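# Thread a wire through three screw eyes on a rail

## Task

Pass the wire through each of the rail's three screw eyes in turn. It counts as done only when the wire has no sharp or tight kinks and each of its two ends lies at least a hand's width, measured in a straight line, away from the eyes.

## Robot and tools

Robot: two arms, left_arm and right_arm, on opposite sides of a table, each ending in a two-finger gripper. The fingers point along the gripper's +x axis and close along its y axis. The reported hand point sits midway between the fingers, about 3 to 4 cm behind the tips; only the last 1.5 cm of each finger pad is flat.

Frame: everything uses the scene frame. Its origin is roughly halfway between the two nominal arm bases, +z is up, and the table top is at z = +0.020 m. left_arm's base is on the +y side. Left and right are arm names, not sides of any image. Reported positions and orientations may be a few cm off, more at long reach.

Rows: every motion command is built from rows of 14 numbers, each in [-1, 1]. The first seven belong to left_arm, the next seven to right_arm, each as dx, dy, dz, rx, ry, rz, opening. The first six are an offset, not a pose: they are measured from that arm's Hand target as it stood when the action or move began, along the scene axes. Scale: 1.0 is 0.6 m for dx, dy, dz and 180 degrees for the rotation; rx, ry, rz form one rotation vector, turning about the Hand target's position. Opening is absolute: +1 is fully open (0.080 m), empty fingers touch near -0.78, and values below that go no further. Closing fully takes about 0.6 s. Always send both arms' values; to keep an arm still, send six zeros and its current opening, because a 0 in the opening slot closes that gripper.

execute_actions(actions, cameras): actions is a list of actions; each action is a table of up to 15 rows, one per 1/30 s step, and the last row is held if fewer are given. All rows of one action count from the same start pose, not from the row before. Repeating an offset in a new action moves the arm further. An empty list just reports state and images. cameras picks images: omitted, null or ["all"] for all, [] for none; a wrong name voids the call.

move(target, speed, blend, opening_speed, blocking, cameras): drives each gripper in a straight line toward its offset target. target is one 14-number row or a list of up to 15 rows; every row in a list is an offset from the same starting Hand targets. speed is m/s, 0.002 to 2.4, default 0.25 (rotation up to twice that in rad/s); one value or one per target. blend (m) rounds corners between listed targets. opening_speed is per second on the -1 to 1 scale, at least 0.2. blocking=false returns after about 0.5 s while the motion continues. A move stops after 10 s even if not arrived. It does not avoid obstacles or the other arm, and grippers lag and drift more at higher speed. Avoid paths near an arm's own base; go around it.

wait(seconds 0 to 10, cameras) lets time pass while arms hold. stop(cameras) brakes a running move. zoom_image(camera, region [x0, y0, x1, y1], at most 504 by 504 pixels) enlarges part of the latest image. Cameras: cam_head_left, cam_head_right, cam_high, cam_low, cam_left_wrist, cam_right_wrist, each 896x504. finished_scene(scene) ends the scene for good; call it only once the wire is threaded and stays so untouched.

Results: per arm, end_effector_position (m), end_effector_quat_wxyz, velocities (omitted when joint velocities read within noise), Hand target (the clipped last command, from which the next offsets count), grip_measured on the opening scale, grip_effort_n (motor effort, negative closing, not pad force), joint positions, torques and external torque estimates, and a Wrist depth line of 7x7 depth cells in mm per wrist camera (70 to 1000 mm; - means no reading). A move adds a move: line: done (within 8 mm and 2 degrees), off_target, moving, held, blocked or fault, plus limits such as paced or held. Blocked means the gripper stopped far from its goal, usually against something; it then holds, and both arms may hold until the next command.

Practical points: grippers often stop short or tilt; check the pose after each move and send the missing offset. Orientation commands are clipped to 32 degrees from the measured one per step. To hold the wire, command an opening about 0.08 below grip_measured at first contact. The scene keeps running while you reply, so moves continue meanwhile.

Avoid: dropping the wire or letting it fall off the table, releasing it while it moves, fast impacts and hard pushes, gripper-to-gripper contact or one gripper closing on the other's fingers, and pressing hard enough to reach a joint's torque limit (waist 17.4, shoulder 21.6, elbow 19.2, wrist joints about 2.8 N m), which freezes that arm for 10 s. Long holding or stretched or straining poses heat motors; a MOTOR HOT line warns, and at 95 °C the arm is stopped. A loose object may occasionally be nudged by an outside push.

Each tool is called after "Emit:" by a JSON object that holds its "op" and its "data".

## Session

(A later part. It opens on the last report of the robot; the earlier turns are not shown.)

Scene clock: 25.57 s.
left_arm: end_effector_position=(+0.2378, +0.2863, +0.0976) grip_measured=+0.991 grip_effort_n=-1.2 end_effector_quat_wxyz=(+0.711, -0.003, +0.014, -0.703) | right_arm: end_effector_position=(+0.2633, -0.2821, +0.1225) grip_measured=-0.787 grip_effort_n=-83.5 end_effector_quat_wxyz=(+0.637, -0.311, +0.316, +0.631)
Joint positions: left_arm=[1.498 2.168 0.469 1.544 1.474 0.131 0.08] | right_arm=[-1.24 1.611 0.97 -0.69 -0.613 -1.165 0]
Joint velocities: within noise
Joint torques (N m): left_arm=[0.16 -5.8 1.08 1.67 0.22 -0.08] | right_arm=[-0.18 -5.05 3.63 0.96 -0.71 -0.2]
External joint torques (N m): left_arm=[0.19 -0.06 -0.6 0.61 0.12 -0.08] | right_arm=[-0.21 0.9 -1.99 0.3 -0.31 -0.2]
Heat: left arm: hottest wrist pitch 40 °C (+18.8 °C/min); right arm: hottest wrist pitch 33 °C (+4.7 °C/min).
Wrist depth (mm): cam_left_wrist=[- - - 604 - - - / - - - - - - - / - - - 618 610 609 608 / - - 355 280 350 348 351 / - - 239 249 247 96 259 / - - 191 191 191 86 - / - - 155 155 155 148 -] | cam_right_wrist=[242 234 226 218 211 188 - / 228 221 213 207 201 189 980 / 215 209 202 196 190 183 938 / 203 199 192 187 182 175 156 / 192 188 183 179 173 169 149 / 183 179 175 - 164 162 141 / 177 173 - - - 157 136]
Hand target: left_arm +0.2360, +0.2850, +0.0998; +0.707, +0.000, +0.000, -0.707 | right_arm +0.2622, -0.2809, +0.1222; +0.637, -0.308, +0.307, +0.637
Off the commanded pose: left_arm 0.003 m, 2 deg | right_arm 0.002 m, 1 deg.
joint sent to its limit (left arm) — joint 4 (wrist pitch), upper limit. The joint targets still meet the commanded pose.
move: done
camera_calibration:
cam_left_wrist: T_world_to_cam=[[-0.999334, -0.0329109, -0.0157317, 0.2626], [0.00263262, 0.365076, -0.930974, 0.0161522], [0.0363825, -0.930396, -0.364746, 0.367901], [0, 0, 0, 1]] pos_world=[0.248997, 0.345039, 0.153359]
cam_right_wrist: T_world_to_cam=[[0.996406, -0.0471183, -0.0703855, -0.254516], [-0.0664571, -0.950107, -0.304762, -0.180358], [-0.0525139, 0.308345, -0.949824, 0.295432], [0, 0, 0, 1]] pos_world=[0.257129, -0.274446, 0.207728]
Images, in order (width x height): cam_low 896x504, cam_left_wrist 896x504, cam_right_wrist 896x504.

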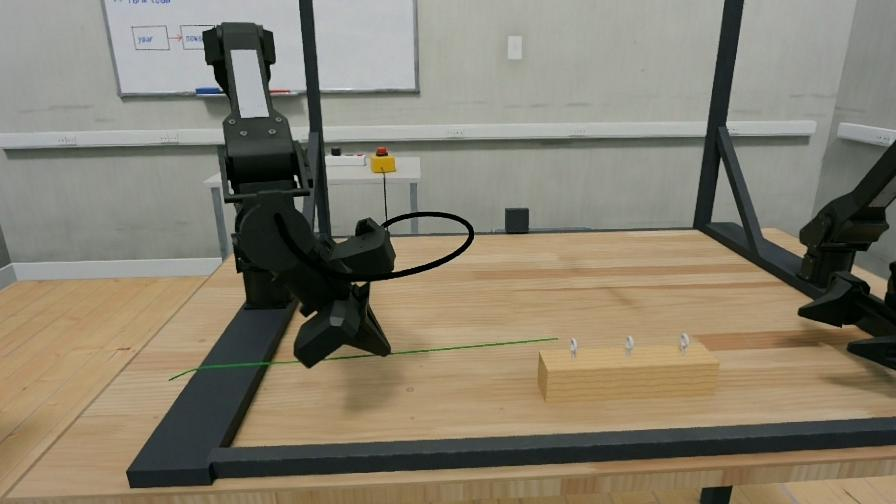

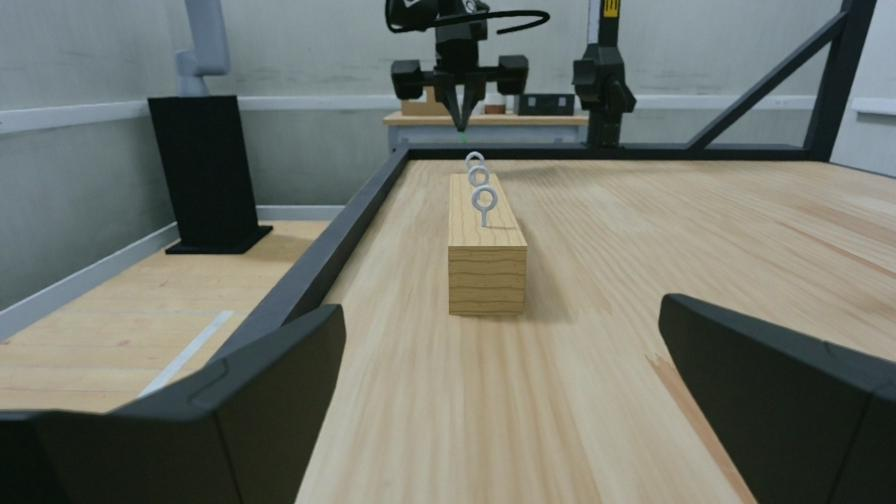

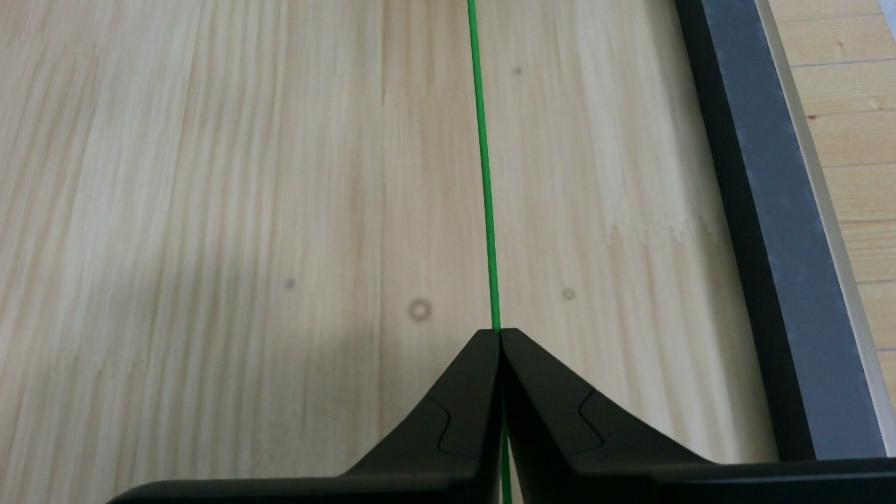

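Emit:
{"op": "move", "data": {"target": [0,0,0,0,0,0,0.99,-0.0125,0.01,-0.02,0,0,0,-0.9], "speed": 0.08, "cameras": ["cam_right_wrist","cam_low","cam_left_wrist"]}}

Emit:
{"op": "zoom_image", "data": {"camera": "cam_left_wrist", "region": [430, 110, 530, 210]}}

Emit:
{"op": "zoom_image", "data": {"camera": "cam_low", "region": [480, 280, 740, 400]}}

Scene clock: 28.27 s.
left_arm: end_effector_position=(+0.2378, +0.2863, +0.0976) grip_measured=+0.991 grip_effort_n=-1.2 end_effector_quat_wxyz=(+0.711, -0.003, +0.014, -0.703) | right_arm: end_effector_position=(+0.2571, -0.2778, +0.1103) grip_measured=-0.787 grip_effort_n=-83.5 end_effector_quat_wxyz=(+0.636, -0.314, +0.310, +0.634)
Joint positions: left_arm=[1.498 2.168 0.469 1.544 1.474 0.131 0.08] | right_arm=[-1.22 1.611 0.913 -0.616 -0.613 -1.152 0]
Joint velocities: within noise
Joint torques (N m): left_arm=[0.15 -5.82 1.06 1.66 0.21 -0.08] | right_arm=[0.12 -5.22 3.65 1 -0.45 0.14]
External joint torques (N m): left_arm=[0.18 -0.06 -0.64 0.6 0.12 -0.08] | right_arm=[0.12 0.66 -1.93 0.3 -0.06 0.14]
Heat: left arm: hottest wrist pitch 40 °C (+17.0 °C/min); right arm: hottest wrist pitch 33 °C (+4.2 °C/min).
Wrist depth (mm): cam_left_wrist=[- - - 619 - - - / - - - 644 - - - / - - - 619 609 609 613 / - - 355 281 353 351 350 / - - 238 247 246 96 259 / - - 191 191 191 86 - / - - 155 155 155 148 -] | cam_right_wrist=[224 217 210 203 197 190 - / 211 205 198 194 187 182 160 / 198 193 188 182 178 173 152 / 187 184 179 174 169 165 144 / 178 174 171 166 161 158 143 / 170 166 164 - 152 152 144 / 164 160 - - - 146 143]
Hand target: left_arm +0.2360, +0.2850, +0.0998; +0.707, +0.000, +0.000, -0.707 | right_arm +0.2547, -0.2749, +0.1102; +0.637, -0.308, +0.307, +0.637
Off the commanded pose: left_arm 0.003 m, 2 deg | right_arm 0.004 m, 1 deg.
joint sent to its limit (left arm) — joint 4 (wrist pitch), upper limit. The joint targets still meet the commanded pose.
move: done
camera_calibration:
cam_left_wrist: T_world_to_cam=[[-0.999334, -0.0329109, -0.0157317, 0.2626], [0.00263262, 0.365076, -0.930974, 0.0161522], [0.0363825, -0.930396, -0.364746, 0.367901], [0, 0, 0, 1]] pos_world=[0.248997, 0.345039, 0.153359]
cam_right_wrist: T_world_to_cam=[[0.997397, -0.0366163, -0.0621087, -0.24713], [-0.0541735, -0.949042, -0.310458, -0.182643], [-0.0475759, 0.313014, -0.948556, 0.282073], [0, 0, 0, 1]] pos_world=[0.250012, -0.270678, 0.19551]
Images, in order (width x height): cam_low 896x504, cam_left_wrist 896x504, cam_right_wrist 896x504.

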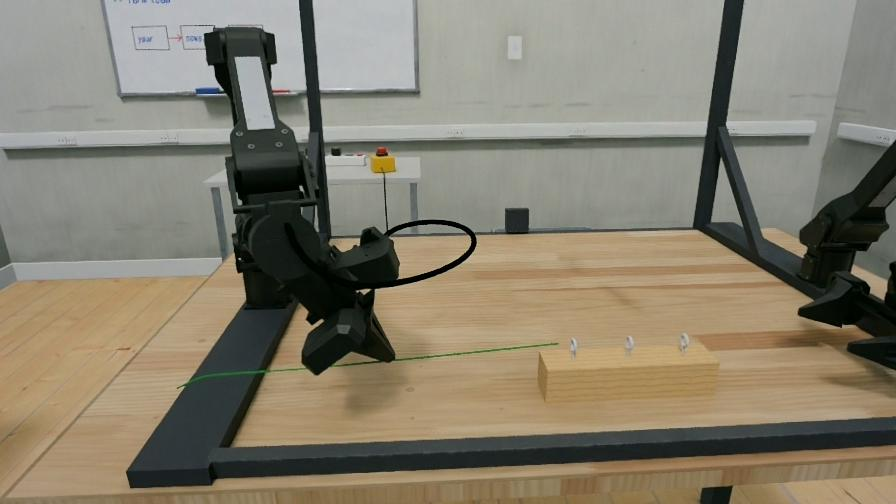

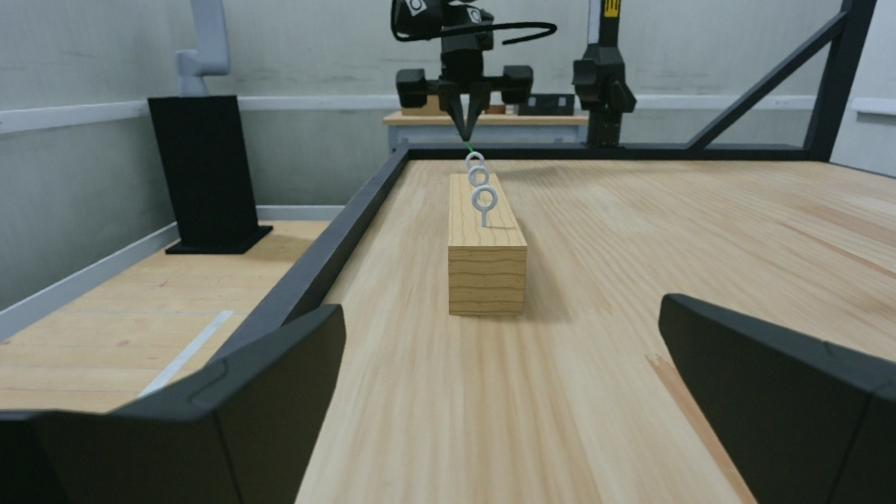

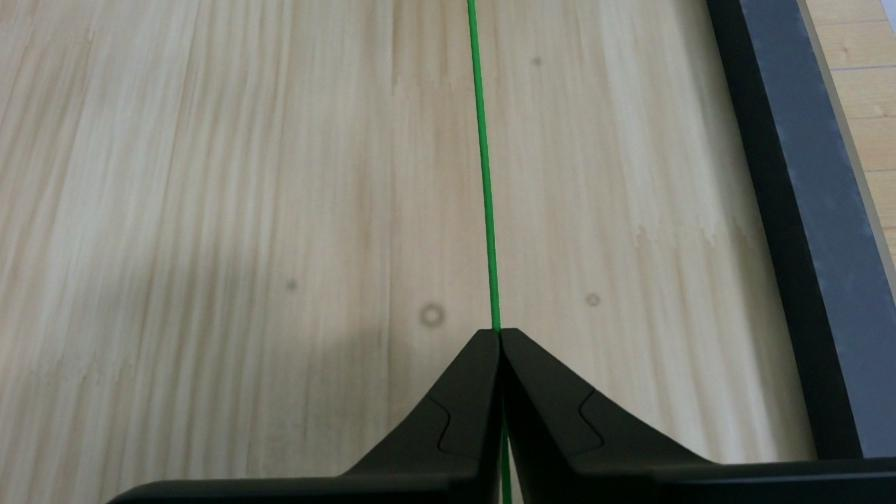

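Scaled by 5.040 from the camera's 896x504 image, which has a finer 1280x720 frame.

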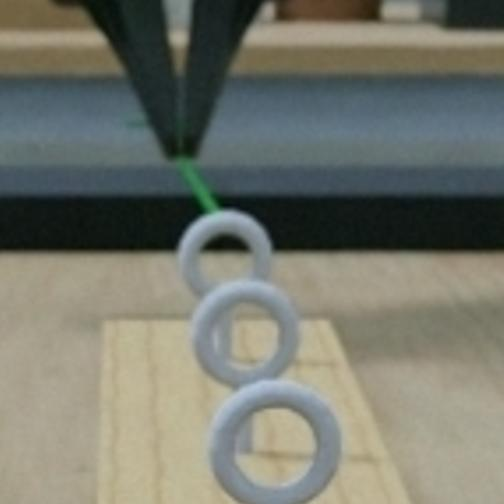

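Scaled by 1.938 from the camera's 896x504 image, which has a finer 1280x720 frame.

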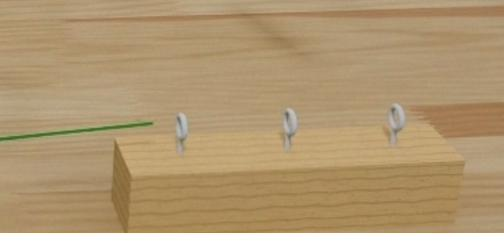

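Emit:
{"op": "move", "data": {"target": [0,0,0,0,0,0,0.99,-0.002,0.045,-0.007,0,0,0,-0.9], "speed": 0.05, "cameras": ["cam_right_wrist","cam_low","cam_left_wrist"]}}

Emit:
{"op": "zoom_image", "data": {"camera": "cam_left_wrist", "region": [430, 110, 530, 210]}}

Emit:
{"op": "zoom_image", "data": {"camera": "cam_low", "region": [480, 280, 740, 400]}}

Scene clock: 31.47 s.
left_arm: end_effector_position=(+0.2378, +0.2863, +0.0976) grip_measured=+0.991 grip_effort_n=-1.2 end_effector_quat_wxyz=(+0.711, -0.003, +0.014, -0.703) | right_arm: end_effector_position=(+0.2524, -0.2489, +0.1061) grip_measured=-0.787 grip_effort_n=-83.5 end_effector_quat_wxyz=(+0.633, -0.310, +0.308, +0.639)
Joint positions: left_arm=[1.498 2.168 0.469 1.544 1.474 0.131 0.08] | right_arm=[-1.123 1.637 0.913 -0.532 -0.599 -1.045 0]
Joint velocities: within noise
Joint torques (N m): left_arm=[0.13 -5.79 1.07 1.66 0.21 -0.08] | right_arm=[0.1 -5.03 4.34 1.11 -0.09 0.15]
External joint torques (N m): left_arm=[0.11 -0.06 -0.62 0.61 0.12 -0.08] | right_arm=[0.1 1.09 -1.25 0.32 0.29 0.15]
Heat: left arm: hottest wrist pitch 41 °C (+17.2 °C/min); right arm: hottest wrist pitch 33 °C (+3.8 °C/min).
Wrist depth (mm): cam_left_wrist=[- - - 571 - - - / - - - 617 774 - - / - - - 615 604 612 612 / - - 354 280 351 350 349 / - - 239 249 247 96 259 / - - 192 191 191 86 - / - - 155 155 155 148 -] | cam_right_wrist=[221 214 206 197 193 186 163 / 207 200 194 187 183 177 154 / 194 189 184 178 173 169 148 / 184 180 174 169 164 160 148 / 175 170 166 162 158 153 147 / 166 162 159 - 147 146 142 / 160 156 - - - 141 139]
Hand target: left_arm +0.2360, +0.2850, +0.0998; +0.707, +0.000, +0.000, -0.707 | right_arm +0.2535, -0.2479, +0.1060; +0.637, -0.308, +0.307, +0.637
Off the commanded pose: left_arm 0.003 m, 2 deg | right_arm 0.001 m, 0 deg.
joint sent to its limit (left arm) — joint 4 (wrist pitch), upper limit. The joint targets still meet the commanded pose.
move: done
camera_calibration:
cam_left_wrist: T_world_to_cam=[[-0.999334, -0.0329109, -0.0157317, 0.2626], [0.00263262, 0.365076, -0.930974, 0.0161522], [0.0363825, -0.930396, -0.364746, 0.367901], [0, 0, 0, 1]] pos_world=[0.248997, 0.345039, 0.153359]
cam_right_wrist: T_world_to_cam=[[0.997192, -0.0279165, -0.0694926, -0.238716], [-0.0487453, -0.946403, -0.319287, -0.15651], [-0.0568546, 0.321778, -0.945107, 0.272961], [0, 0, 0, 1]] pos_world=[0.245936, -0.242618, 0.191417]
Images, in order (width x height): cam_low 896x504, cam_left_wrist 896x504, cam_right_wrist 896x504.

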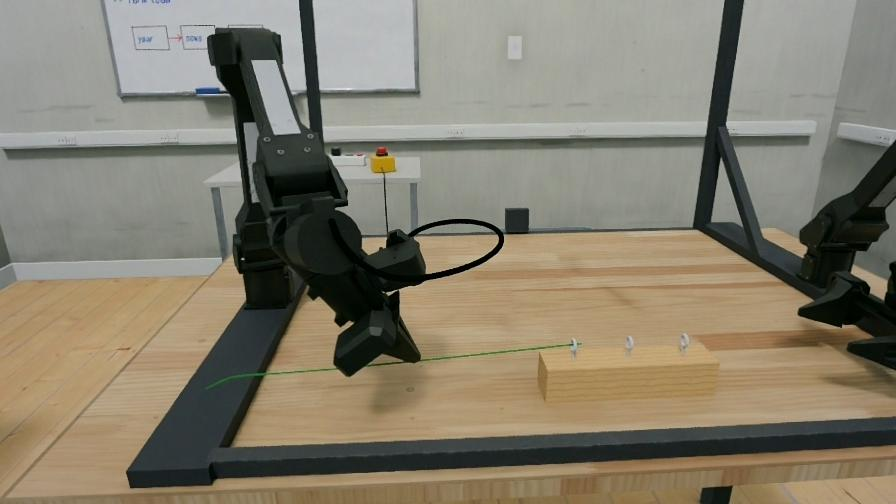

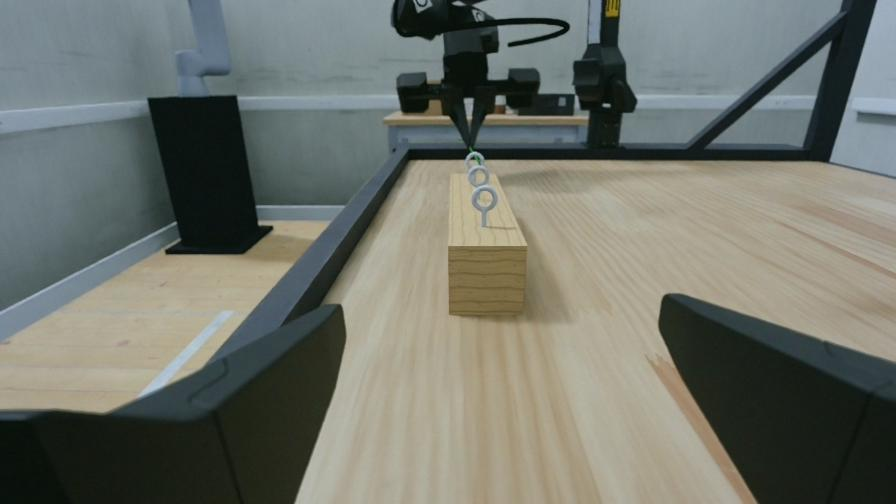

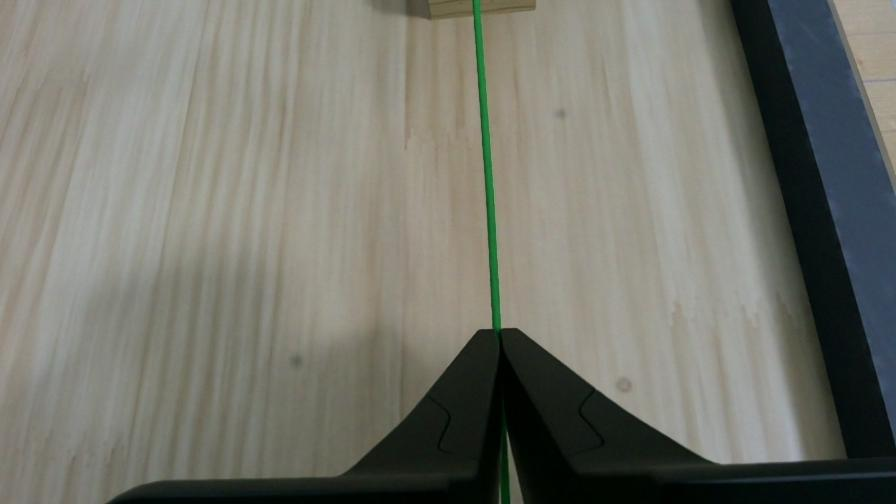

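Scaled by 5.040 from the camera's 896x504 image, which has a finer 1280x720 frame.

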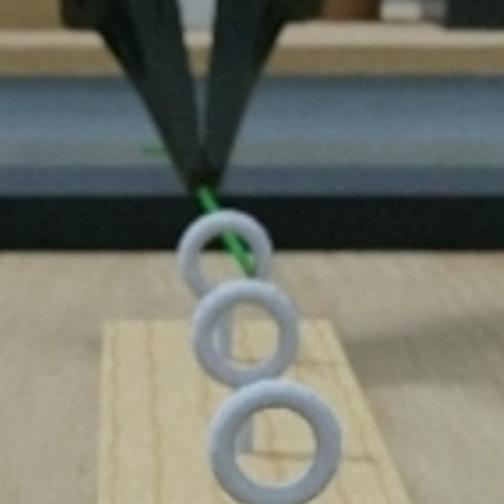

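Scaled by 1.938 from the camera's 896x504 image, which has a finer 1280x720 frame.

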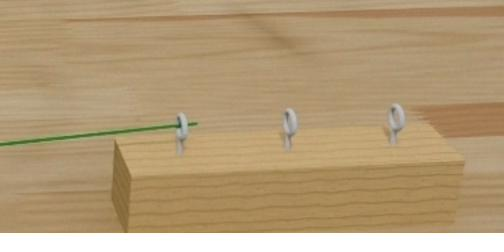

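Emit:
{"op": "move", "data": {"target": [0,0,0,0,0,0,0.99,0.0067,0.05,0,0,0,0,-0.9], "speed": 0.05, "cameras": ["cam_right_wrist","cam_low","cam_left_wrist"]}}

Emit:
{"op": "zoom_image", "data": {"camera": "cam_left_wrist", "region": [430, 110, 530, 210]}}

Emit:
{"op": "zoom_image", "data": {"camera": "cam_low", "region": [480, 280, 740, 400]}}

Scene clock: 34.63 s.
left_arm: end_effector_position=(+0.2378, +0.2863, +0.0976) grip_measured=+0.991 grip_effort_n=-1.2 end_effector_quat_wxyz=(+0.711, -0.003, +0.014, -0.703) | right_arm: end_effector_position=(+0.2506, -0.2239, +0.0988) grip_measured=-0.787 grip_effort_n=-83.5 end_effector_quat_wxyz=(+0.629, -0.306, +0.320, +0.639)
Joint positions: left_arm=[1.498 2.168 0.469 1.544 1.474 0.131 0.08] | right_arm=[-1.042 1.69 0.941 -0.48 -0.57 -0.948 0]
Joint velocities: within noise
Joint torques (N m): left_arm=[0.16 -5.81 1.04 1.67 0.22 -0.08] | right_arm=[0.07 -5.24 6.89 1.18 -0.07 0.14]
External joint torques (N m): left_arm=[0.18 -0.03 -0.66 0.59 0.13 -0.08] | right_arm=[0.11 1.21 1.36 0.36 0.28 0.14]
Heat: left arm: hottest wrist pitch 42 °C (+17.3 °C/min); right arm: hottest wrist pitch 33 °C (+3.5 °C/min).
Wrist depth (mm): cam_left_wrist=[- - - 545 - - - / - - - 588 761 - - / - - - 610 614 614 612 / - - 353 279 352 350 350 / - - 238 247 247 96 259 / - - 191 191 191 86 - / - - 155 155 155 148 -] | cam_right_wrist=[211 203 194 184 178 173 148 / 198 192 185 177 171 165 149 / 187 182 174 169 162 157 150 / 177 172 166 161 155 150 144 / 169 165 158 153 149 144 140 / 161 157 152 - 82 138 134 / 155 151 - - - - 131]
Hand target: left_arm +0.2360, +0.2850, +0.0998; +0.707, +0.000, +0.000, -0.707 | right_arm +0.2575, -0.2179, +0.1060; +0.637, -0.308, +0.307, +0.637
Off the commanded pose: left_arm 0.003 m, 2 deg | right_arm 0.012 m, 2 deg.
joint sent to its limit (left arm) — joint 4 (wrist pitch), upper limit. The joint targets still meet the commanded pose.
move: off_target (right_arm)
camera_calibration:
cam_left_wrist: T_world_to_cam=[[-0.999334, -0.0329109, -0.0157317, 0.2626], [0.00263262, 0.365076, -0.930974, 0.0161522], [0.0363825, -0.930396, -0.364746, 0.367901], [0, 0, 0, 1]] pos_world=[0.248997, 0.345039, 0.153359]
cam_right_wrist: T_world_to_cam=[[0.995285, -0.0333023, -0.0910982, -0.235366], [-0.0597686, -0.95028, -0.305608, -0.134722], [-0.0763914, 0.309612, -0.94779, 0.260368], [0, 0, 0, 1]] pos_world=[0.246094, -0.216475, 0.184161]
Images, in order (width x height): cam_low 896x504, cam_left_wrist 896x504, cam_right_wrist 896x504.

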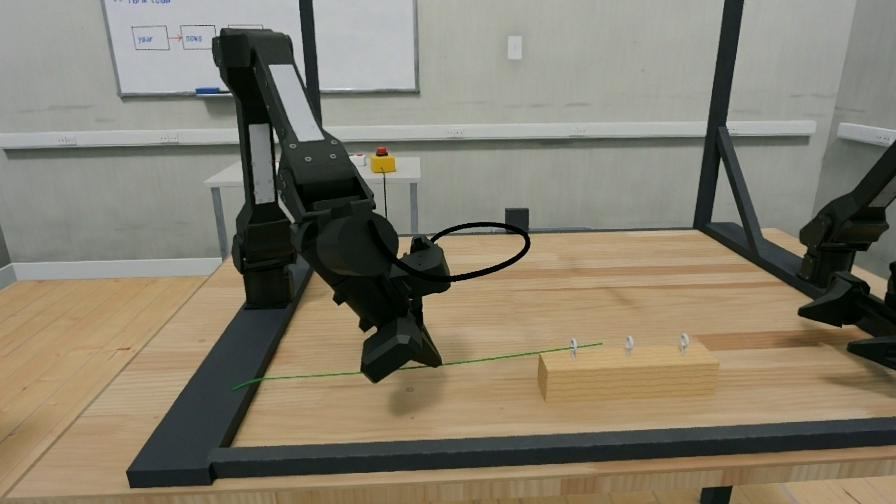

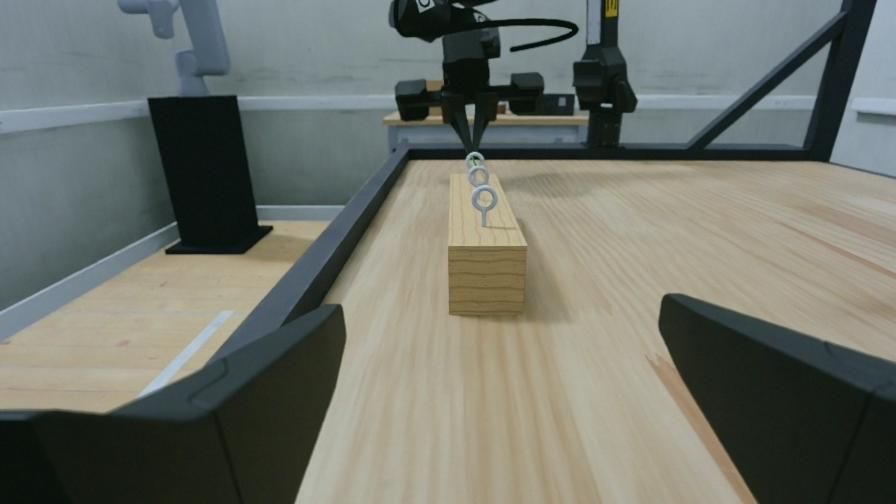

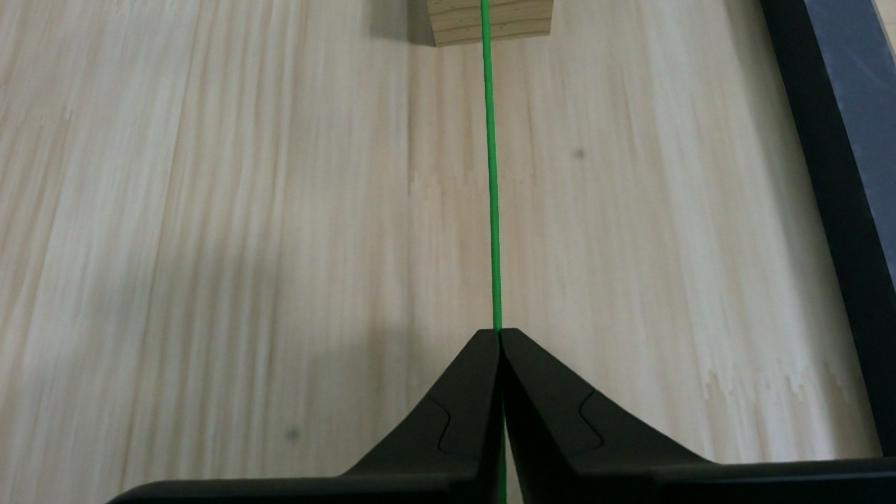

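Scaled by 5.040 from the camera's 896x504 image, which has a finer 1280x720 frame.

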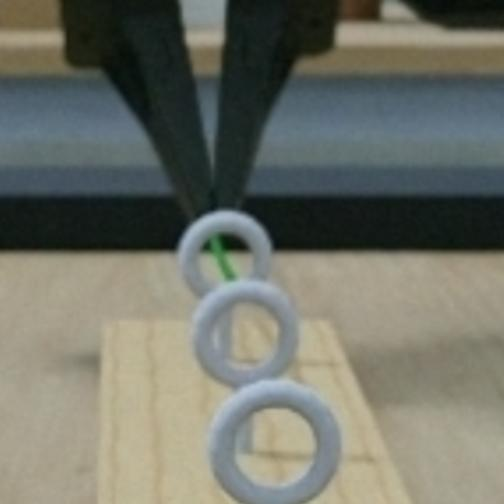

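Scaled by 1.938 from the camera's 896x504 image, which has a finer 1280x720 frame.

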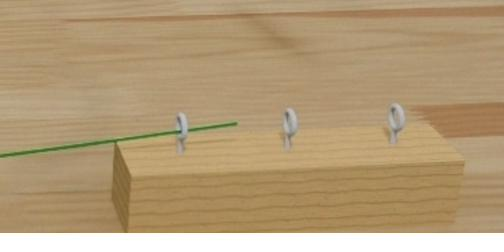

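Emit:
{"op": "move", "data": {"target": [0,0,0,0,0,0,0.99,-0.001,0.045,0.008,0,0,0,-0.9], "speed": 0.05, "cameras": ["cam_right_wrist","cam_low","cam_left_wrist"]}}

Emit:
{"op": "zoom_image", "data": {"camera": "cam_left_wrist", "region": [430, 110, 530, 210]}}

Emit:
{"op": "zoom_image", "data": {"camera": "cam_low", "region": [480, 280, 740, 400]}}

Scene clock: 37.33 s.
left_arm: end_effector_position=(+0.2378, +0.2863, +0.0976) grip_measured=+0.991 grip_effort_n=-1.6 end_effector_quat_wxyz=(+0.711, -0.003, +0.014, -0.703) | right_arm: end_effector_position=(+0.2508, -0.1981, +0.1027) grip_measured=-0.787 grip_effort_n=-83.5 end_effector_quat_wxyz=(+0.629, -0.307, +0.321, +0.638)
Joint positions: left_arm=[1.498 2.168 0.469 1.544 1.474 0.131 0.08] | right_arm=[-0.968 1.723 0.995 -0.458 -0.54 -0.867 0]
Joint velocities: within noise
Joint torques (N m): left_arm=[0.18 -5.82 1.06 1.67 0.22 -0.08] | right_arm=[0.13 -5.55 7 1.27 -0.06 0.17]
External joint torques (N m): left_arm=[0.16 -0.05 -0.64 0.6 0.13 -0.08] | right_arm=[0.13 1.24 1.35 0.38 0.28 0.17]
Heat: left arm: hottest wrist pitch 42 °C (+16.1 °C/min); right arm: hottest wrist pitch 33 °C (+3.2 °C/min).
Wrist depth (mm): cam_left_wrist=[- - - 513 - - - / - - - 546 757 - - / - - - 611 607 612 613 / - - 354 281 352 349 349 / - - 239 248 248 96 260 / - - 191 191 191 86 - / - - 155 155 155 149 -] | cam_right_wrist=[213 206 197 152 178 177 152 / 201 195 186 178 173 168 147 / 191 184 177 171 166 160 143 / 181 175 169 164 158 153 147 / 171 168 162 158 152 147 144 / 164 159 155 - 82 141 136 / 159 154 - - - - 133]
Hand target: left_arm +0.2360, +0.2850, +0.0998; +0.707, +0.000, +0.000, -0.707 | right_arm +0.2569, -0.1909, +0.1108; +0.637, -0.308, +0.307, +0.637
Off the commanded pose: left_arm 0.003 m, 2 deg | right_arm 0.012 m, 2 deg.
joint sent to its limit (left arm) — joint 4 (wrist pitch), upper limit. The joint targets still meet the commanded pose.
move: off_target (right_arm)
camera_calibration:
cam_left_wrist: T_world_to_cam=[[-0.999334, -0.0329109, -0.0157317, 0.2626], [0.00263262, 0.365076, -0.930974, 0.0161522], [0.0363825, -0.930396, -0.364746, 0.367901], [0, 0, 0, 1]] pos_world=[0.248997, 0.345039, 0.153359]
cam_right_wrist: T_world_to_cam=[[0.99525, -0.0348697, -0.0908923, -0.234671], [-0.0609755, -0.951106, -0.302787, -0.109191], [-0.07589, 0.306891, -0.948714, 0.25556], [0, 0, 0, 1]] pos_world=[0.246293, -0.190465, 0.188062]
Images, in order (width x height): cam_low 896x504, cam_left_wrist 896x504, cam_right_wrist 896x504.

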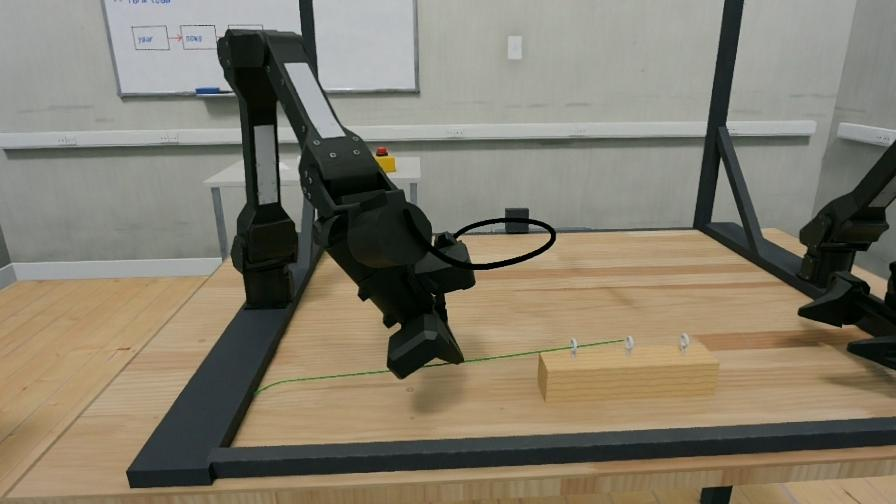

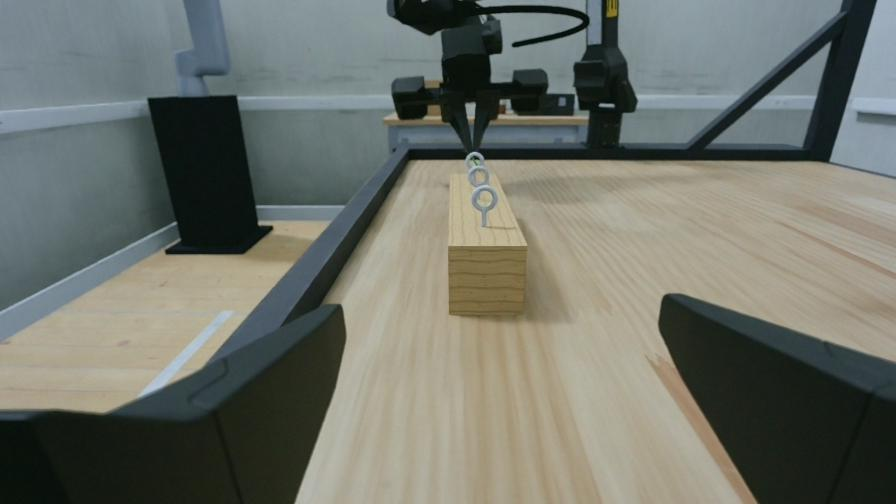

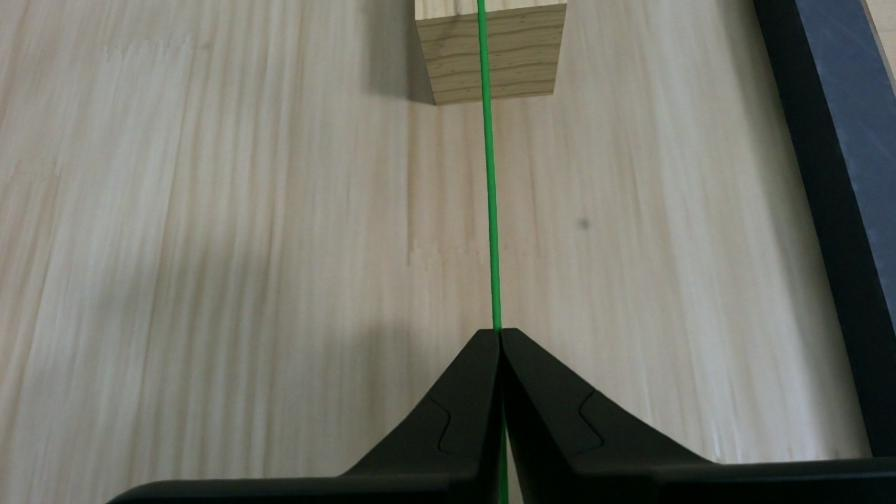

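Scaled by 5.040 from the camera's 896x504 image, which has a finer 1280x720 frame.

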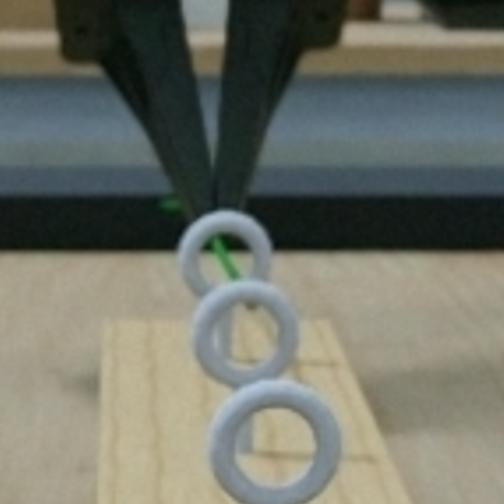

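Scaled by 1.938 from the camera's 896x504 image, which has a finer 1280x720 frame.

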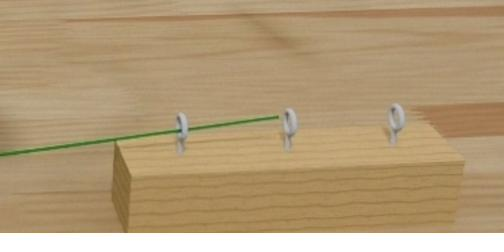

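Emit:
{"op": "move", "data": {"target": [0,0,0,0,0,0,0.99,-0.0095,0.0,-0.006,0,0,-0.01,-0.9], "speed": 0.05, "cameras": ["cam_left_wrist","cam_low"]}}

Emit:
{"op": "zoom_image", "data": {"camera": "cam_left_wrist", "region": [430, 110, 530, 210]}}

Emit:
{"op": "zoom_image", "data": {"camera": "cam_low", "region": [480, 280, 740, 400]}}

Scene clock: 39.63 s.
left_arm: end_effector_position=(+0.2378, +0.2863, +0.0976) grip_measured=+0.991 grip_effort_n=-1.2 end_effector_quat_wxyz=(+0.711, -0.003, +0.014, -0.703) | right_arm: end_effector_position=(+0.2508, -0.1905, +0.1034) grip_measured=-0.787 grip_effort_n=-83.5 end_effector_quat_wxyz=(+0.640, -0.305, +0.317, +0.630)
Joint positions: left_arm=[1.498 2.168 0.469 1.544 1.474 0.131 0.08] | right_arm=[-0.944 1.719 0.984 -0.411 -0.52 -0.818 0]
Joint velocities: within noise
Joint torques (N m): left_arm=[0.14 -5.82 1.04 1.66 0.22 -0.07] | right_arm=[0.32 -7.55 3.67 1.36 -0.04 0.16]
External joint torques (N m): left_arm=[0.14 -0.06 -0.66 0.6 0.12 -0.08] | right_arm=[0.4 -0.65 -2.11 0.39 0.27 0.15]
Heat: left arm: hottest wrist pitch 42 °C (+15.1 °C/min); right arm: hottest wrist pitch 33 °C (+3.0 °C/min).
Wrist depth (mm): cam_left_wrist=[- - - 497 - - - / - - - 534 767 - - / - - - 613 616 609 614 / - - 355 280 351 349 349 / - - 239 248 247 96 260 / - - 192 191 190 86 - / - - 155 155 154 148 -] | cam_right_wrist=[212 205 197 139 182 178 155 / 199 194 186 177 173 170 146 / 188 183 177 172 167 162 146 / 179 174 169 164 159 155 148 / 170 167 161 157 152 148 143 / 162 158 155 - 82 142 137 / 156 152 - - - - 135]
Hand target: left_arm +0.2360, +0.2850, +0.0998; +0.707, +0.000, +0.000, -0.707 | right_arm +0.2512, -0.1909, +0.1072; +0.646, -0.303, +0.312, +0.627
Off the commanded pose: left_arm 0.003 m, 2 deg | right_arm 0.004 m, 1 deg.
joint sent to its limit (left arm) — joint 4 (wrist pitch), upper limit. The joint targets still meet the commanded pose.
move: done
camera_calibration:
cam_left_wrist: T_world_to_cam=[[-0.999334, -0.0329109, -0.0157317, 0.2626], [0.00263262, 0.365076, -0.930974, 0.0161522], [0.0363825, -0.930396, -0.364746, 0.367901], [0, 0, 0, 1]] pos_world=[0.248997, 0.345039, 0.153359]
Images, in order (width x height): cam_low 896x504, cam_left_wrist 896x504.

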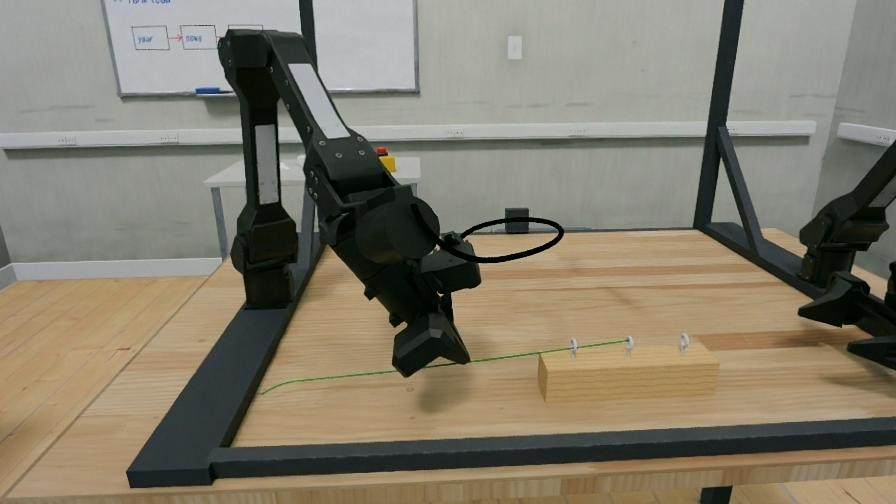

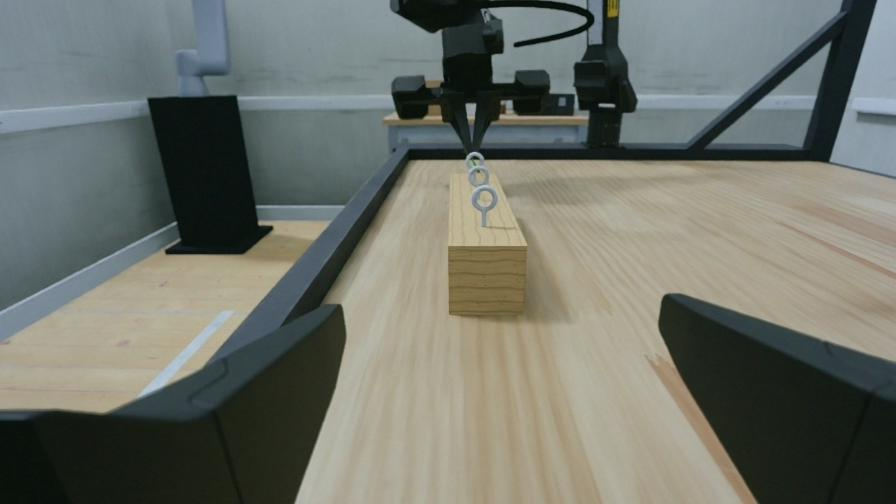

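Scaled by 5.040 from the camera's 896x504 image, which has a finer 1280x720 frame.

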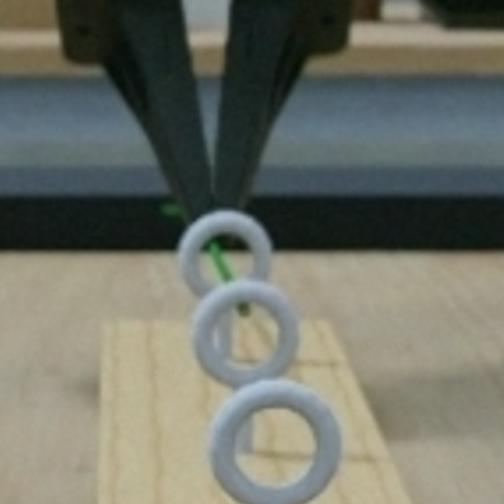

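Scaled by 1.938 from the camera's 896x504 image, which has a finer 1280x720 frame.

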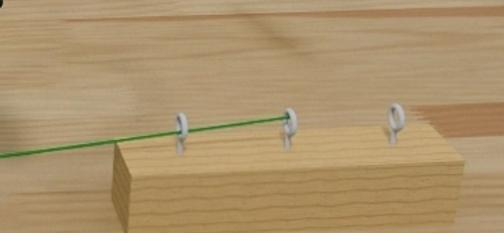

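Emit:
{"op": "move", "data": {"target": [0,0,0,0,0,0,0.99,-0.001,0.05,0.015,0,0,0,-0.9], "speed": 0.05, "cameras": ["cam_left_wrist","cam_low","cam_right_wrist"]}}

Emit:
{"op": "zoom_image", "data": {"camera": "cam_left_wrist", "region": [430, 110, 530, 210]}}

Emit:
{"op": "zoom_image", "data": {"camera": "cam_low", "region": [480, 280, 740, 400]}}

Scene clock: 44.27 s.
left_arm: end_effector_position=(+0.2378, +0.2863, +0.0976) grip_measured=+0.991 grip_effort_n=-1.2 end_effector_quat_wxyz=(+0.711, -0.003, +0.014, -0.703) | right_arm: end_effector_position=(+0.2466, -0.1689, +0.1077) grip_measured=-0.787 grip_effort_n=-83.5 end_effector_quat_wxyz=(+0.641, -0.304, +0.325, +0.626)
Joint positions: left_arm=[1.498 2.168 0.469 1.544 1.474 0.131 0.08] | right_arm=[-0.878 1.742 1.031 -0.411 -0.485 -0.738 0]
Joint velocities: within noise
Joint torques (N m): left_arm=[0.16 -5.86 1.06 1.66 0.2 -0.08] | right_arm=[0.18 -5.87 7.02 1.11 -0.04 0.17]
External joint torques (N m): left_arm=[0.13 -0.12 -0.64 0.6 0.11 -0.08] | right_arm=[0.23 1.26 1.22 0.12 0.25 0.17]
Heat: left arm: hottest wrist pitch 43 °C (+14.9 °C/min); right arm: hottest wrist pitch 34 °C (+4.1 °C/min).
Wrist depth (mm): cam_left_wrist=[- - - 507 - - - / - - - 508 748 - - / - - - 609 612 608 607 / - - 354 281 352 350 351 / - - 239 248 248 96 259 / - - 191 191 190 86 - / - - 155 155 155 148 -] | cam_right_wrist=[217 208 201 141 182 181 157 / 204 198 191 139 173 172 149 / 193 187 181 174 170 165 150 / 184 179 173 167 163 158 153 / 175 171 165 161 156 151 147 / 167 163 159 - 147 145 141 / 162 157 - - - 141 138]
Hand target: left_arm +0.2360, +0.2850, +0.0998; +0.707, +0.000, +0.000, -0.707 | right_arm +0.2506, -0.1609, +0.1162; +0.646, -0.303, +0.312, +0.627
Off the commanded pose: left_arm 0.003 m, 2 deg | right_arm 0.012 m, 2 deg.
joint sent to its limit (left arm) — joint 4 (wrist pitch), upper limit. The joint targets still meet the commanded pose.
move: off_target (right_arm)
camera_calibration:
cam_left_wrist: T_world_to_cam=[[-0.999334, -0.0329109, -0.0157317, 0.2626], [0.00263262, 0.365076, -0.930974, 0.0161522], [0.0363825, -0.930396, -0.364746, 0.367901], [0, 0, 0, 1]] pos_world=[0.248997, 0.345039, 0.153359]
cam_right_wrist: T_world_to_cam=[[0.9939, -0.0693926, -0.0857168, -0.235011], [-0.0922166, -0.94921, -0.300827, -0.07238], [-0.0604881, 0.306897, -0.949819, 0.247282], [0, 0, 0, 1]] pos_world=[0.24186, -0.160902, 0.192955]
Images, in order (width x height): cam_low 896x504, cam_left_wrist 896x504, cam_right_wrist 896x504.

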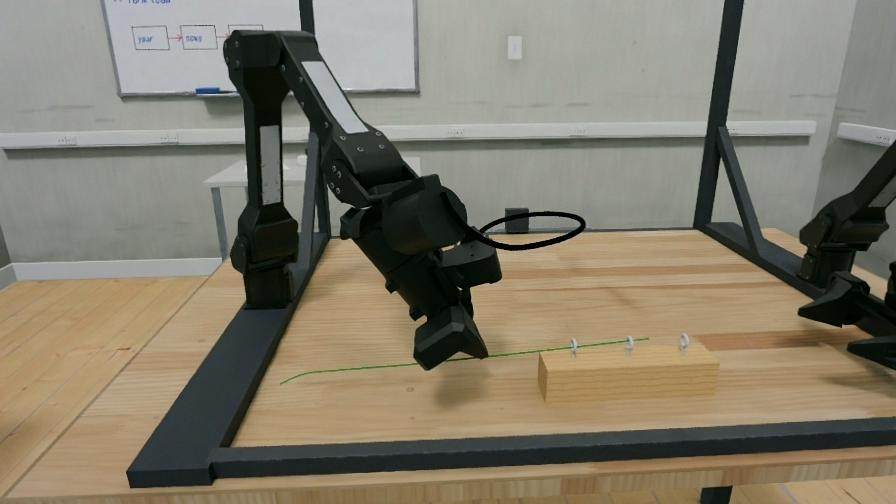

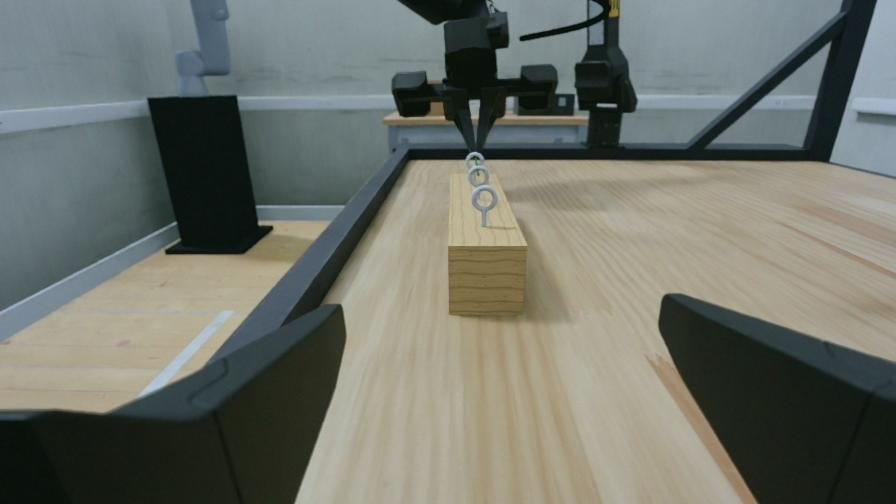

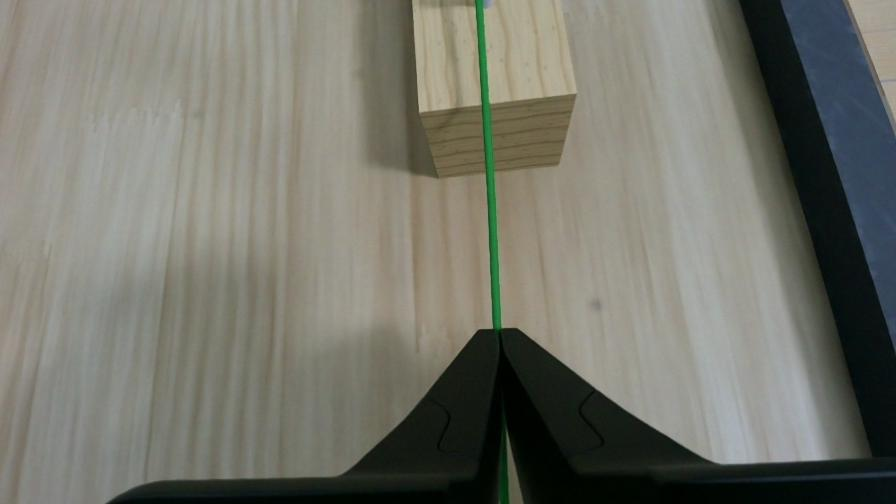

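Scaled by 5.040 from the camera's 896x504 image, which has a finer 1280x720 frame.

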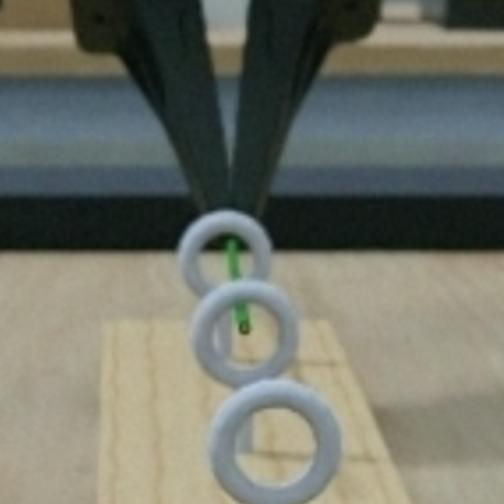

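Scaled by 1.938 from the camera's 896x504 image, which has a finer 1280x720 frame.

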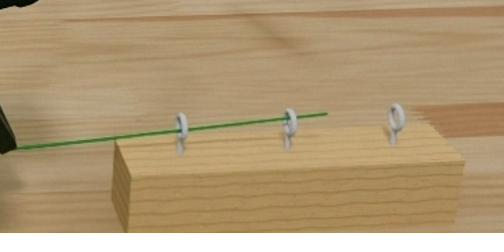

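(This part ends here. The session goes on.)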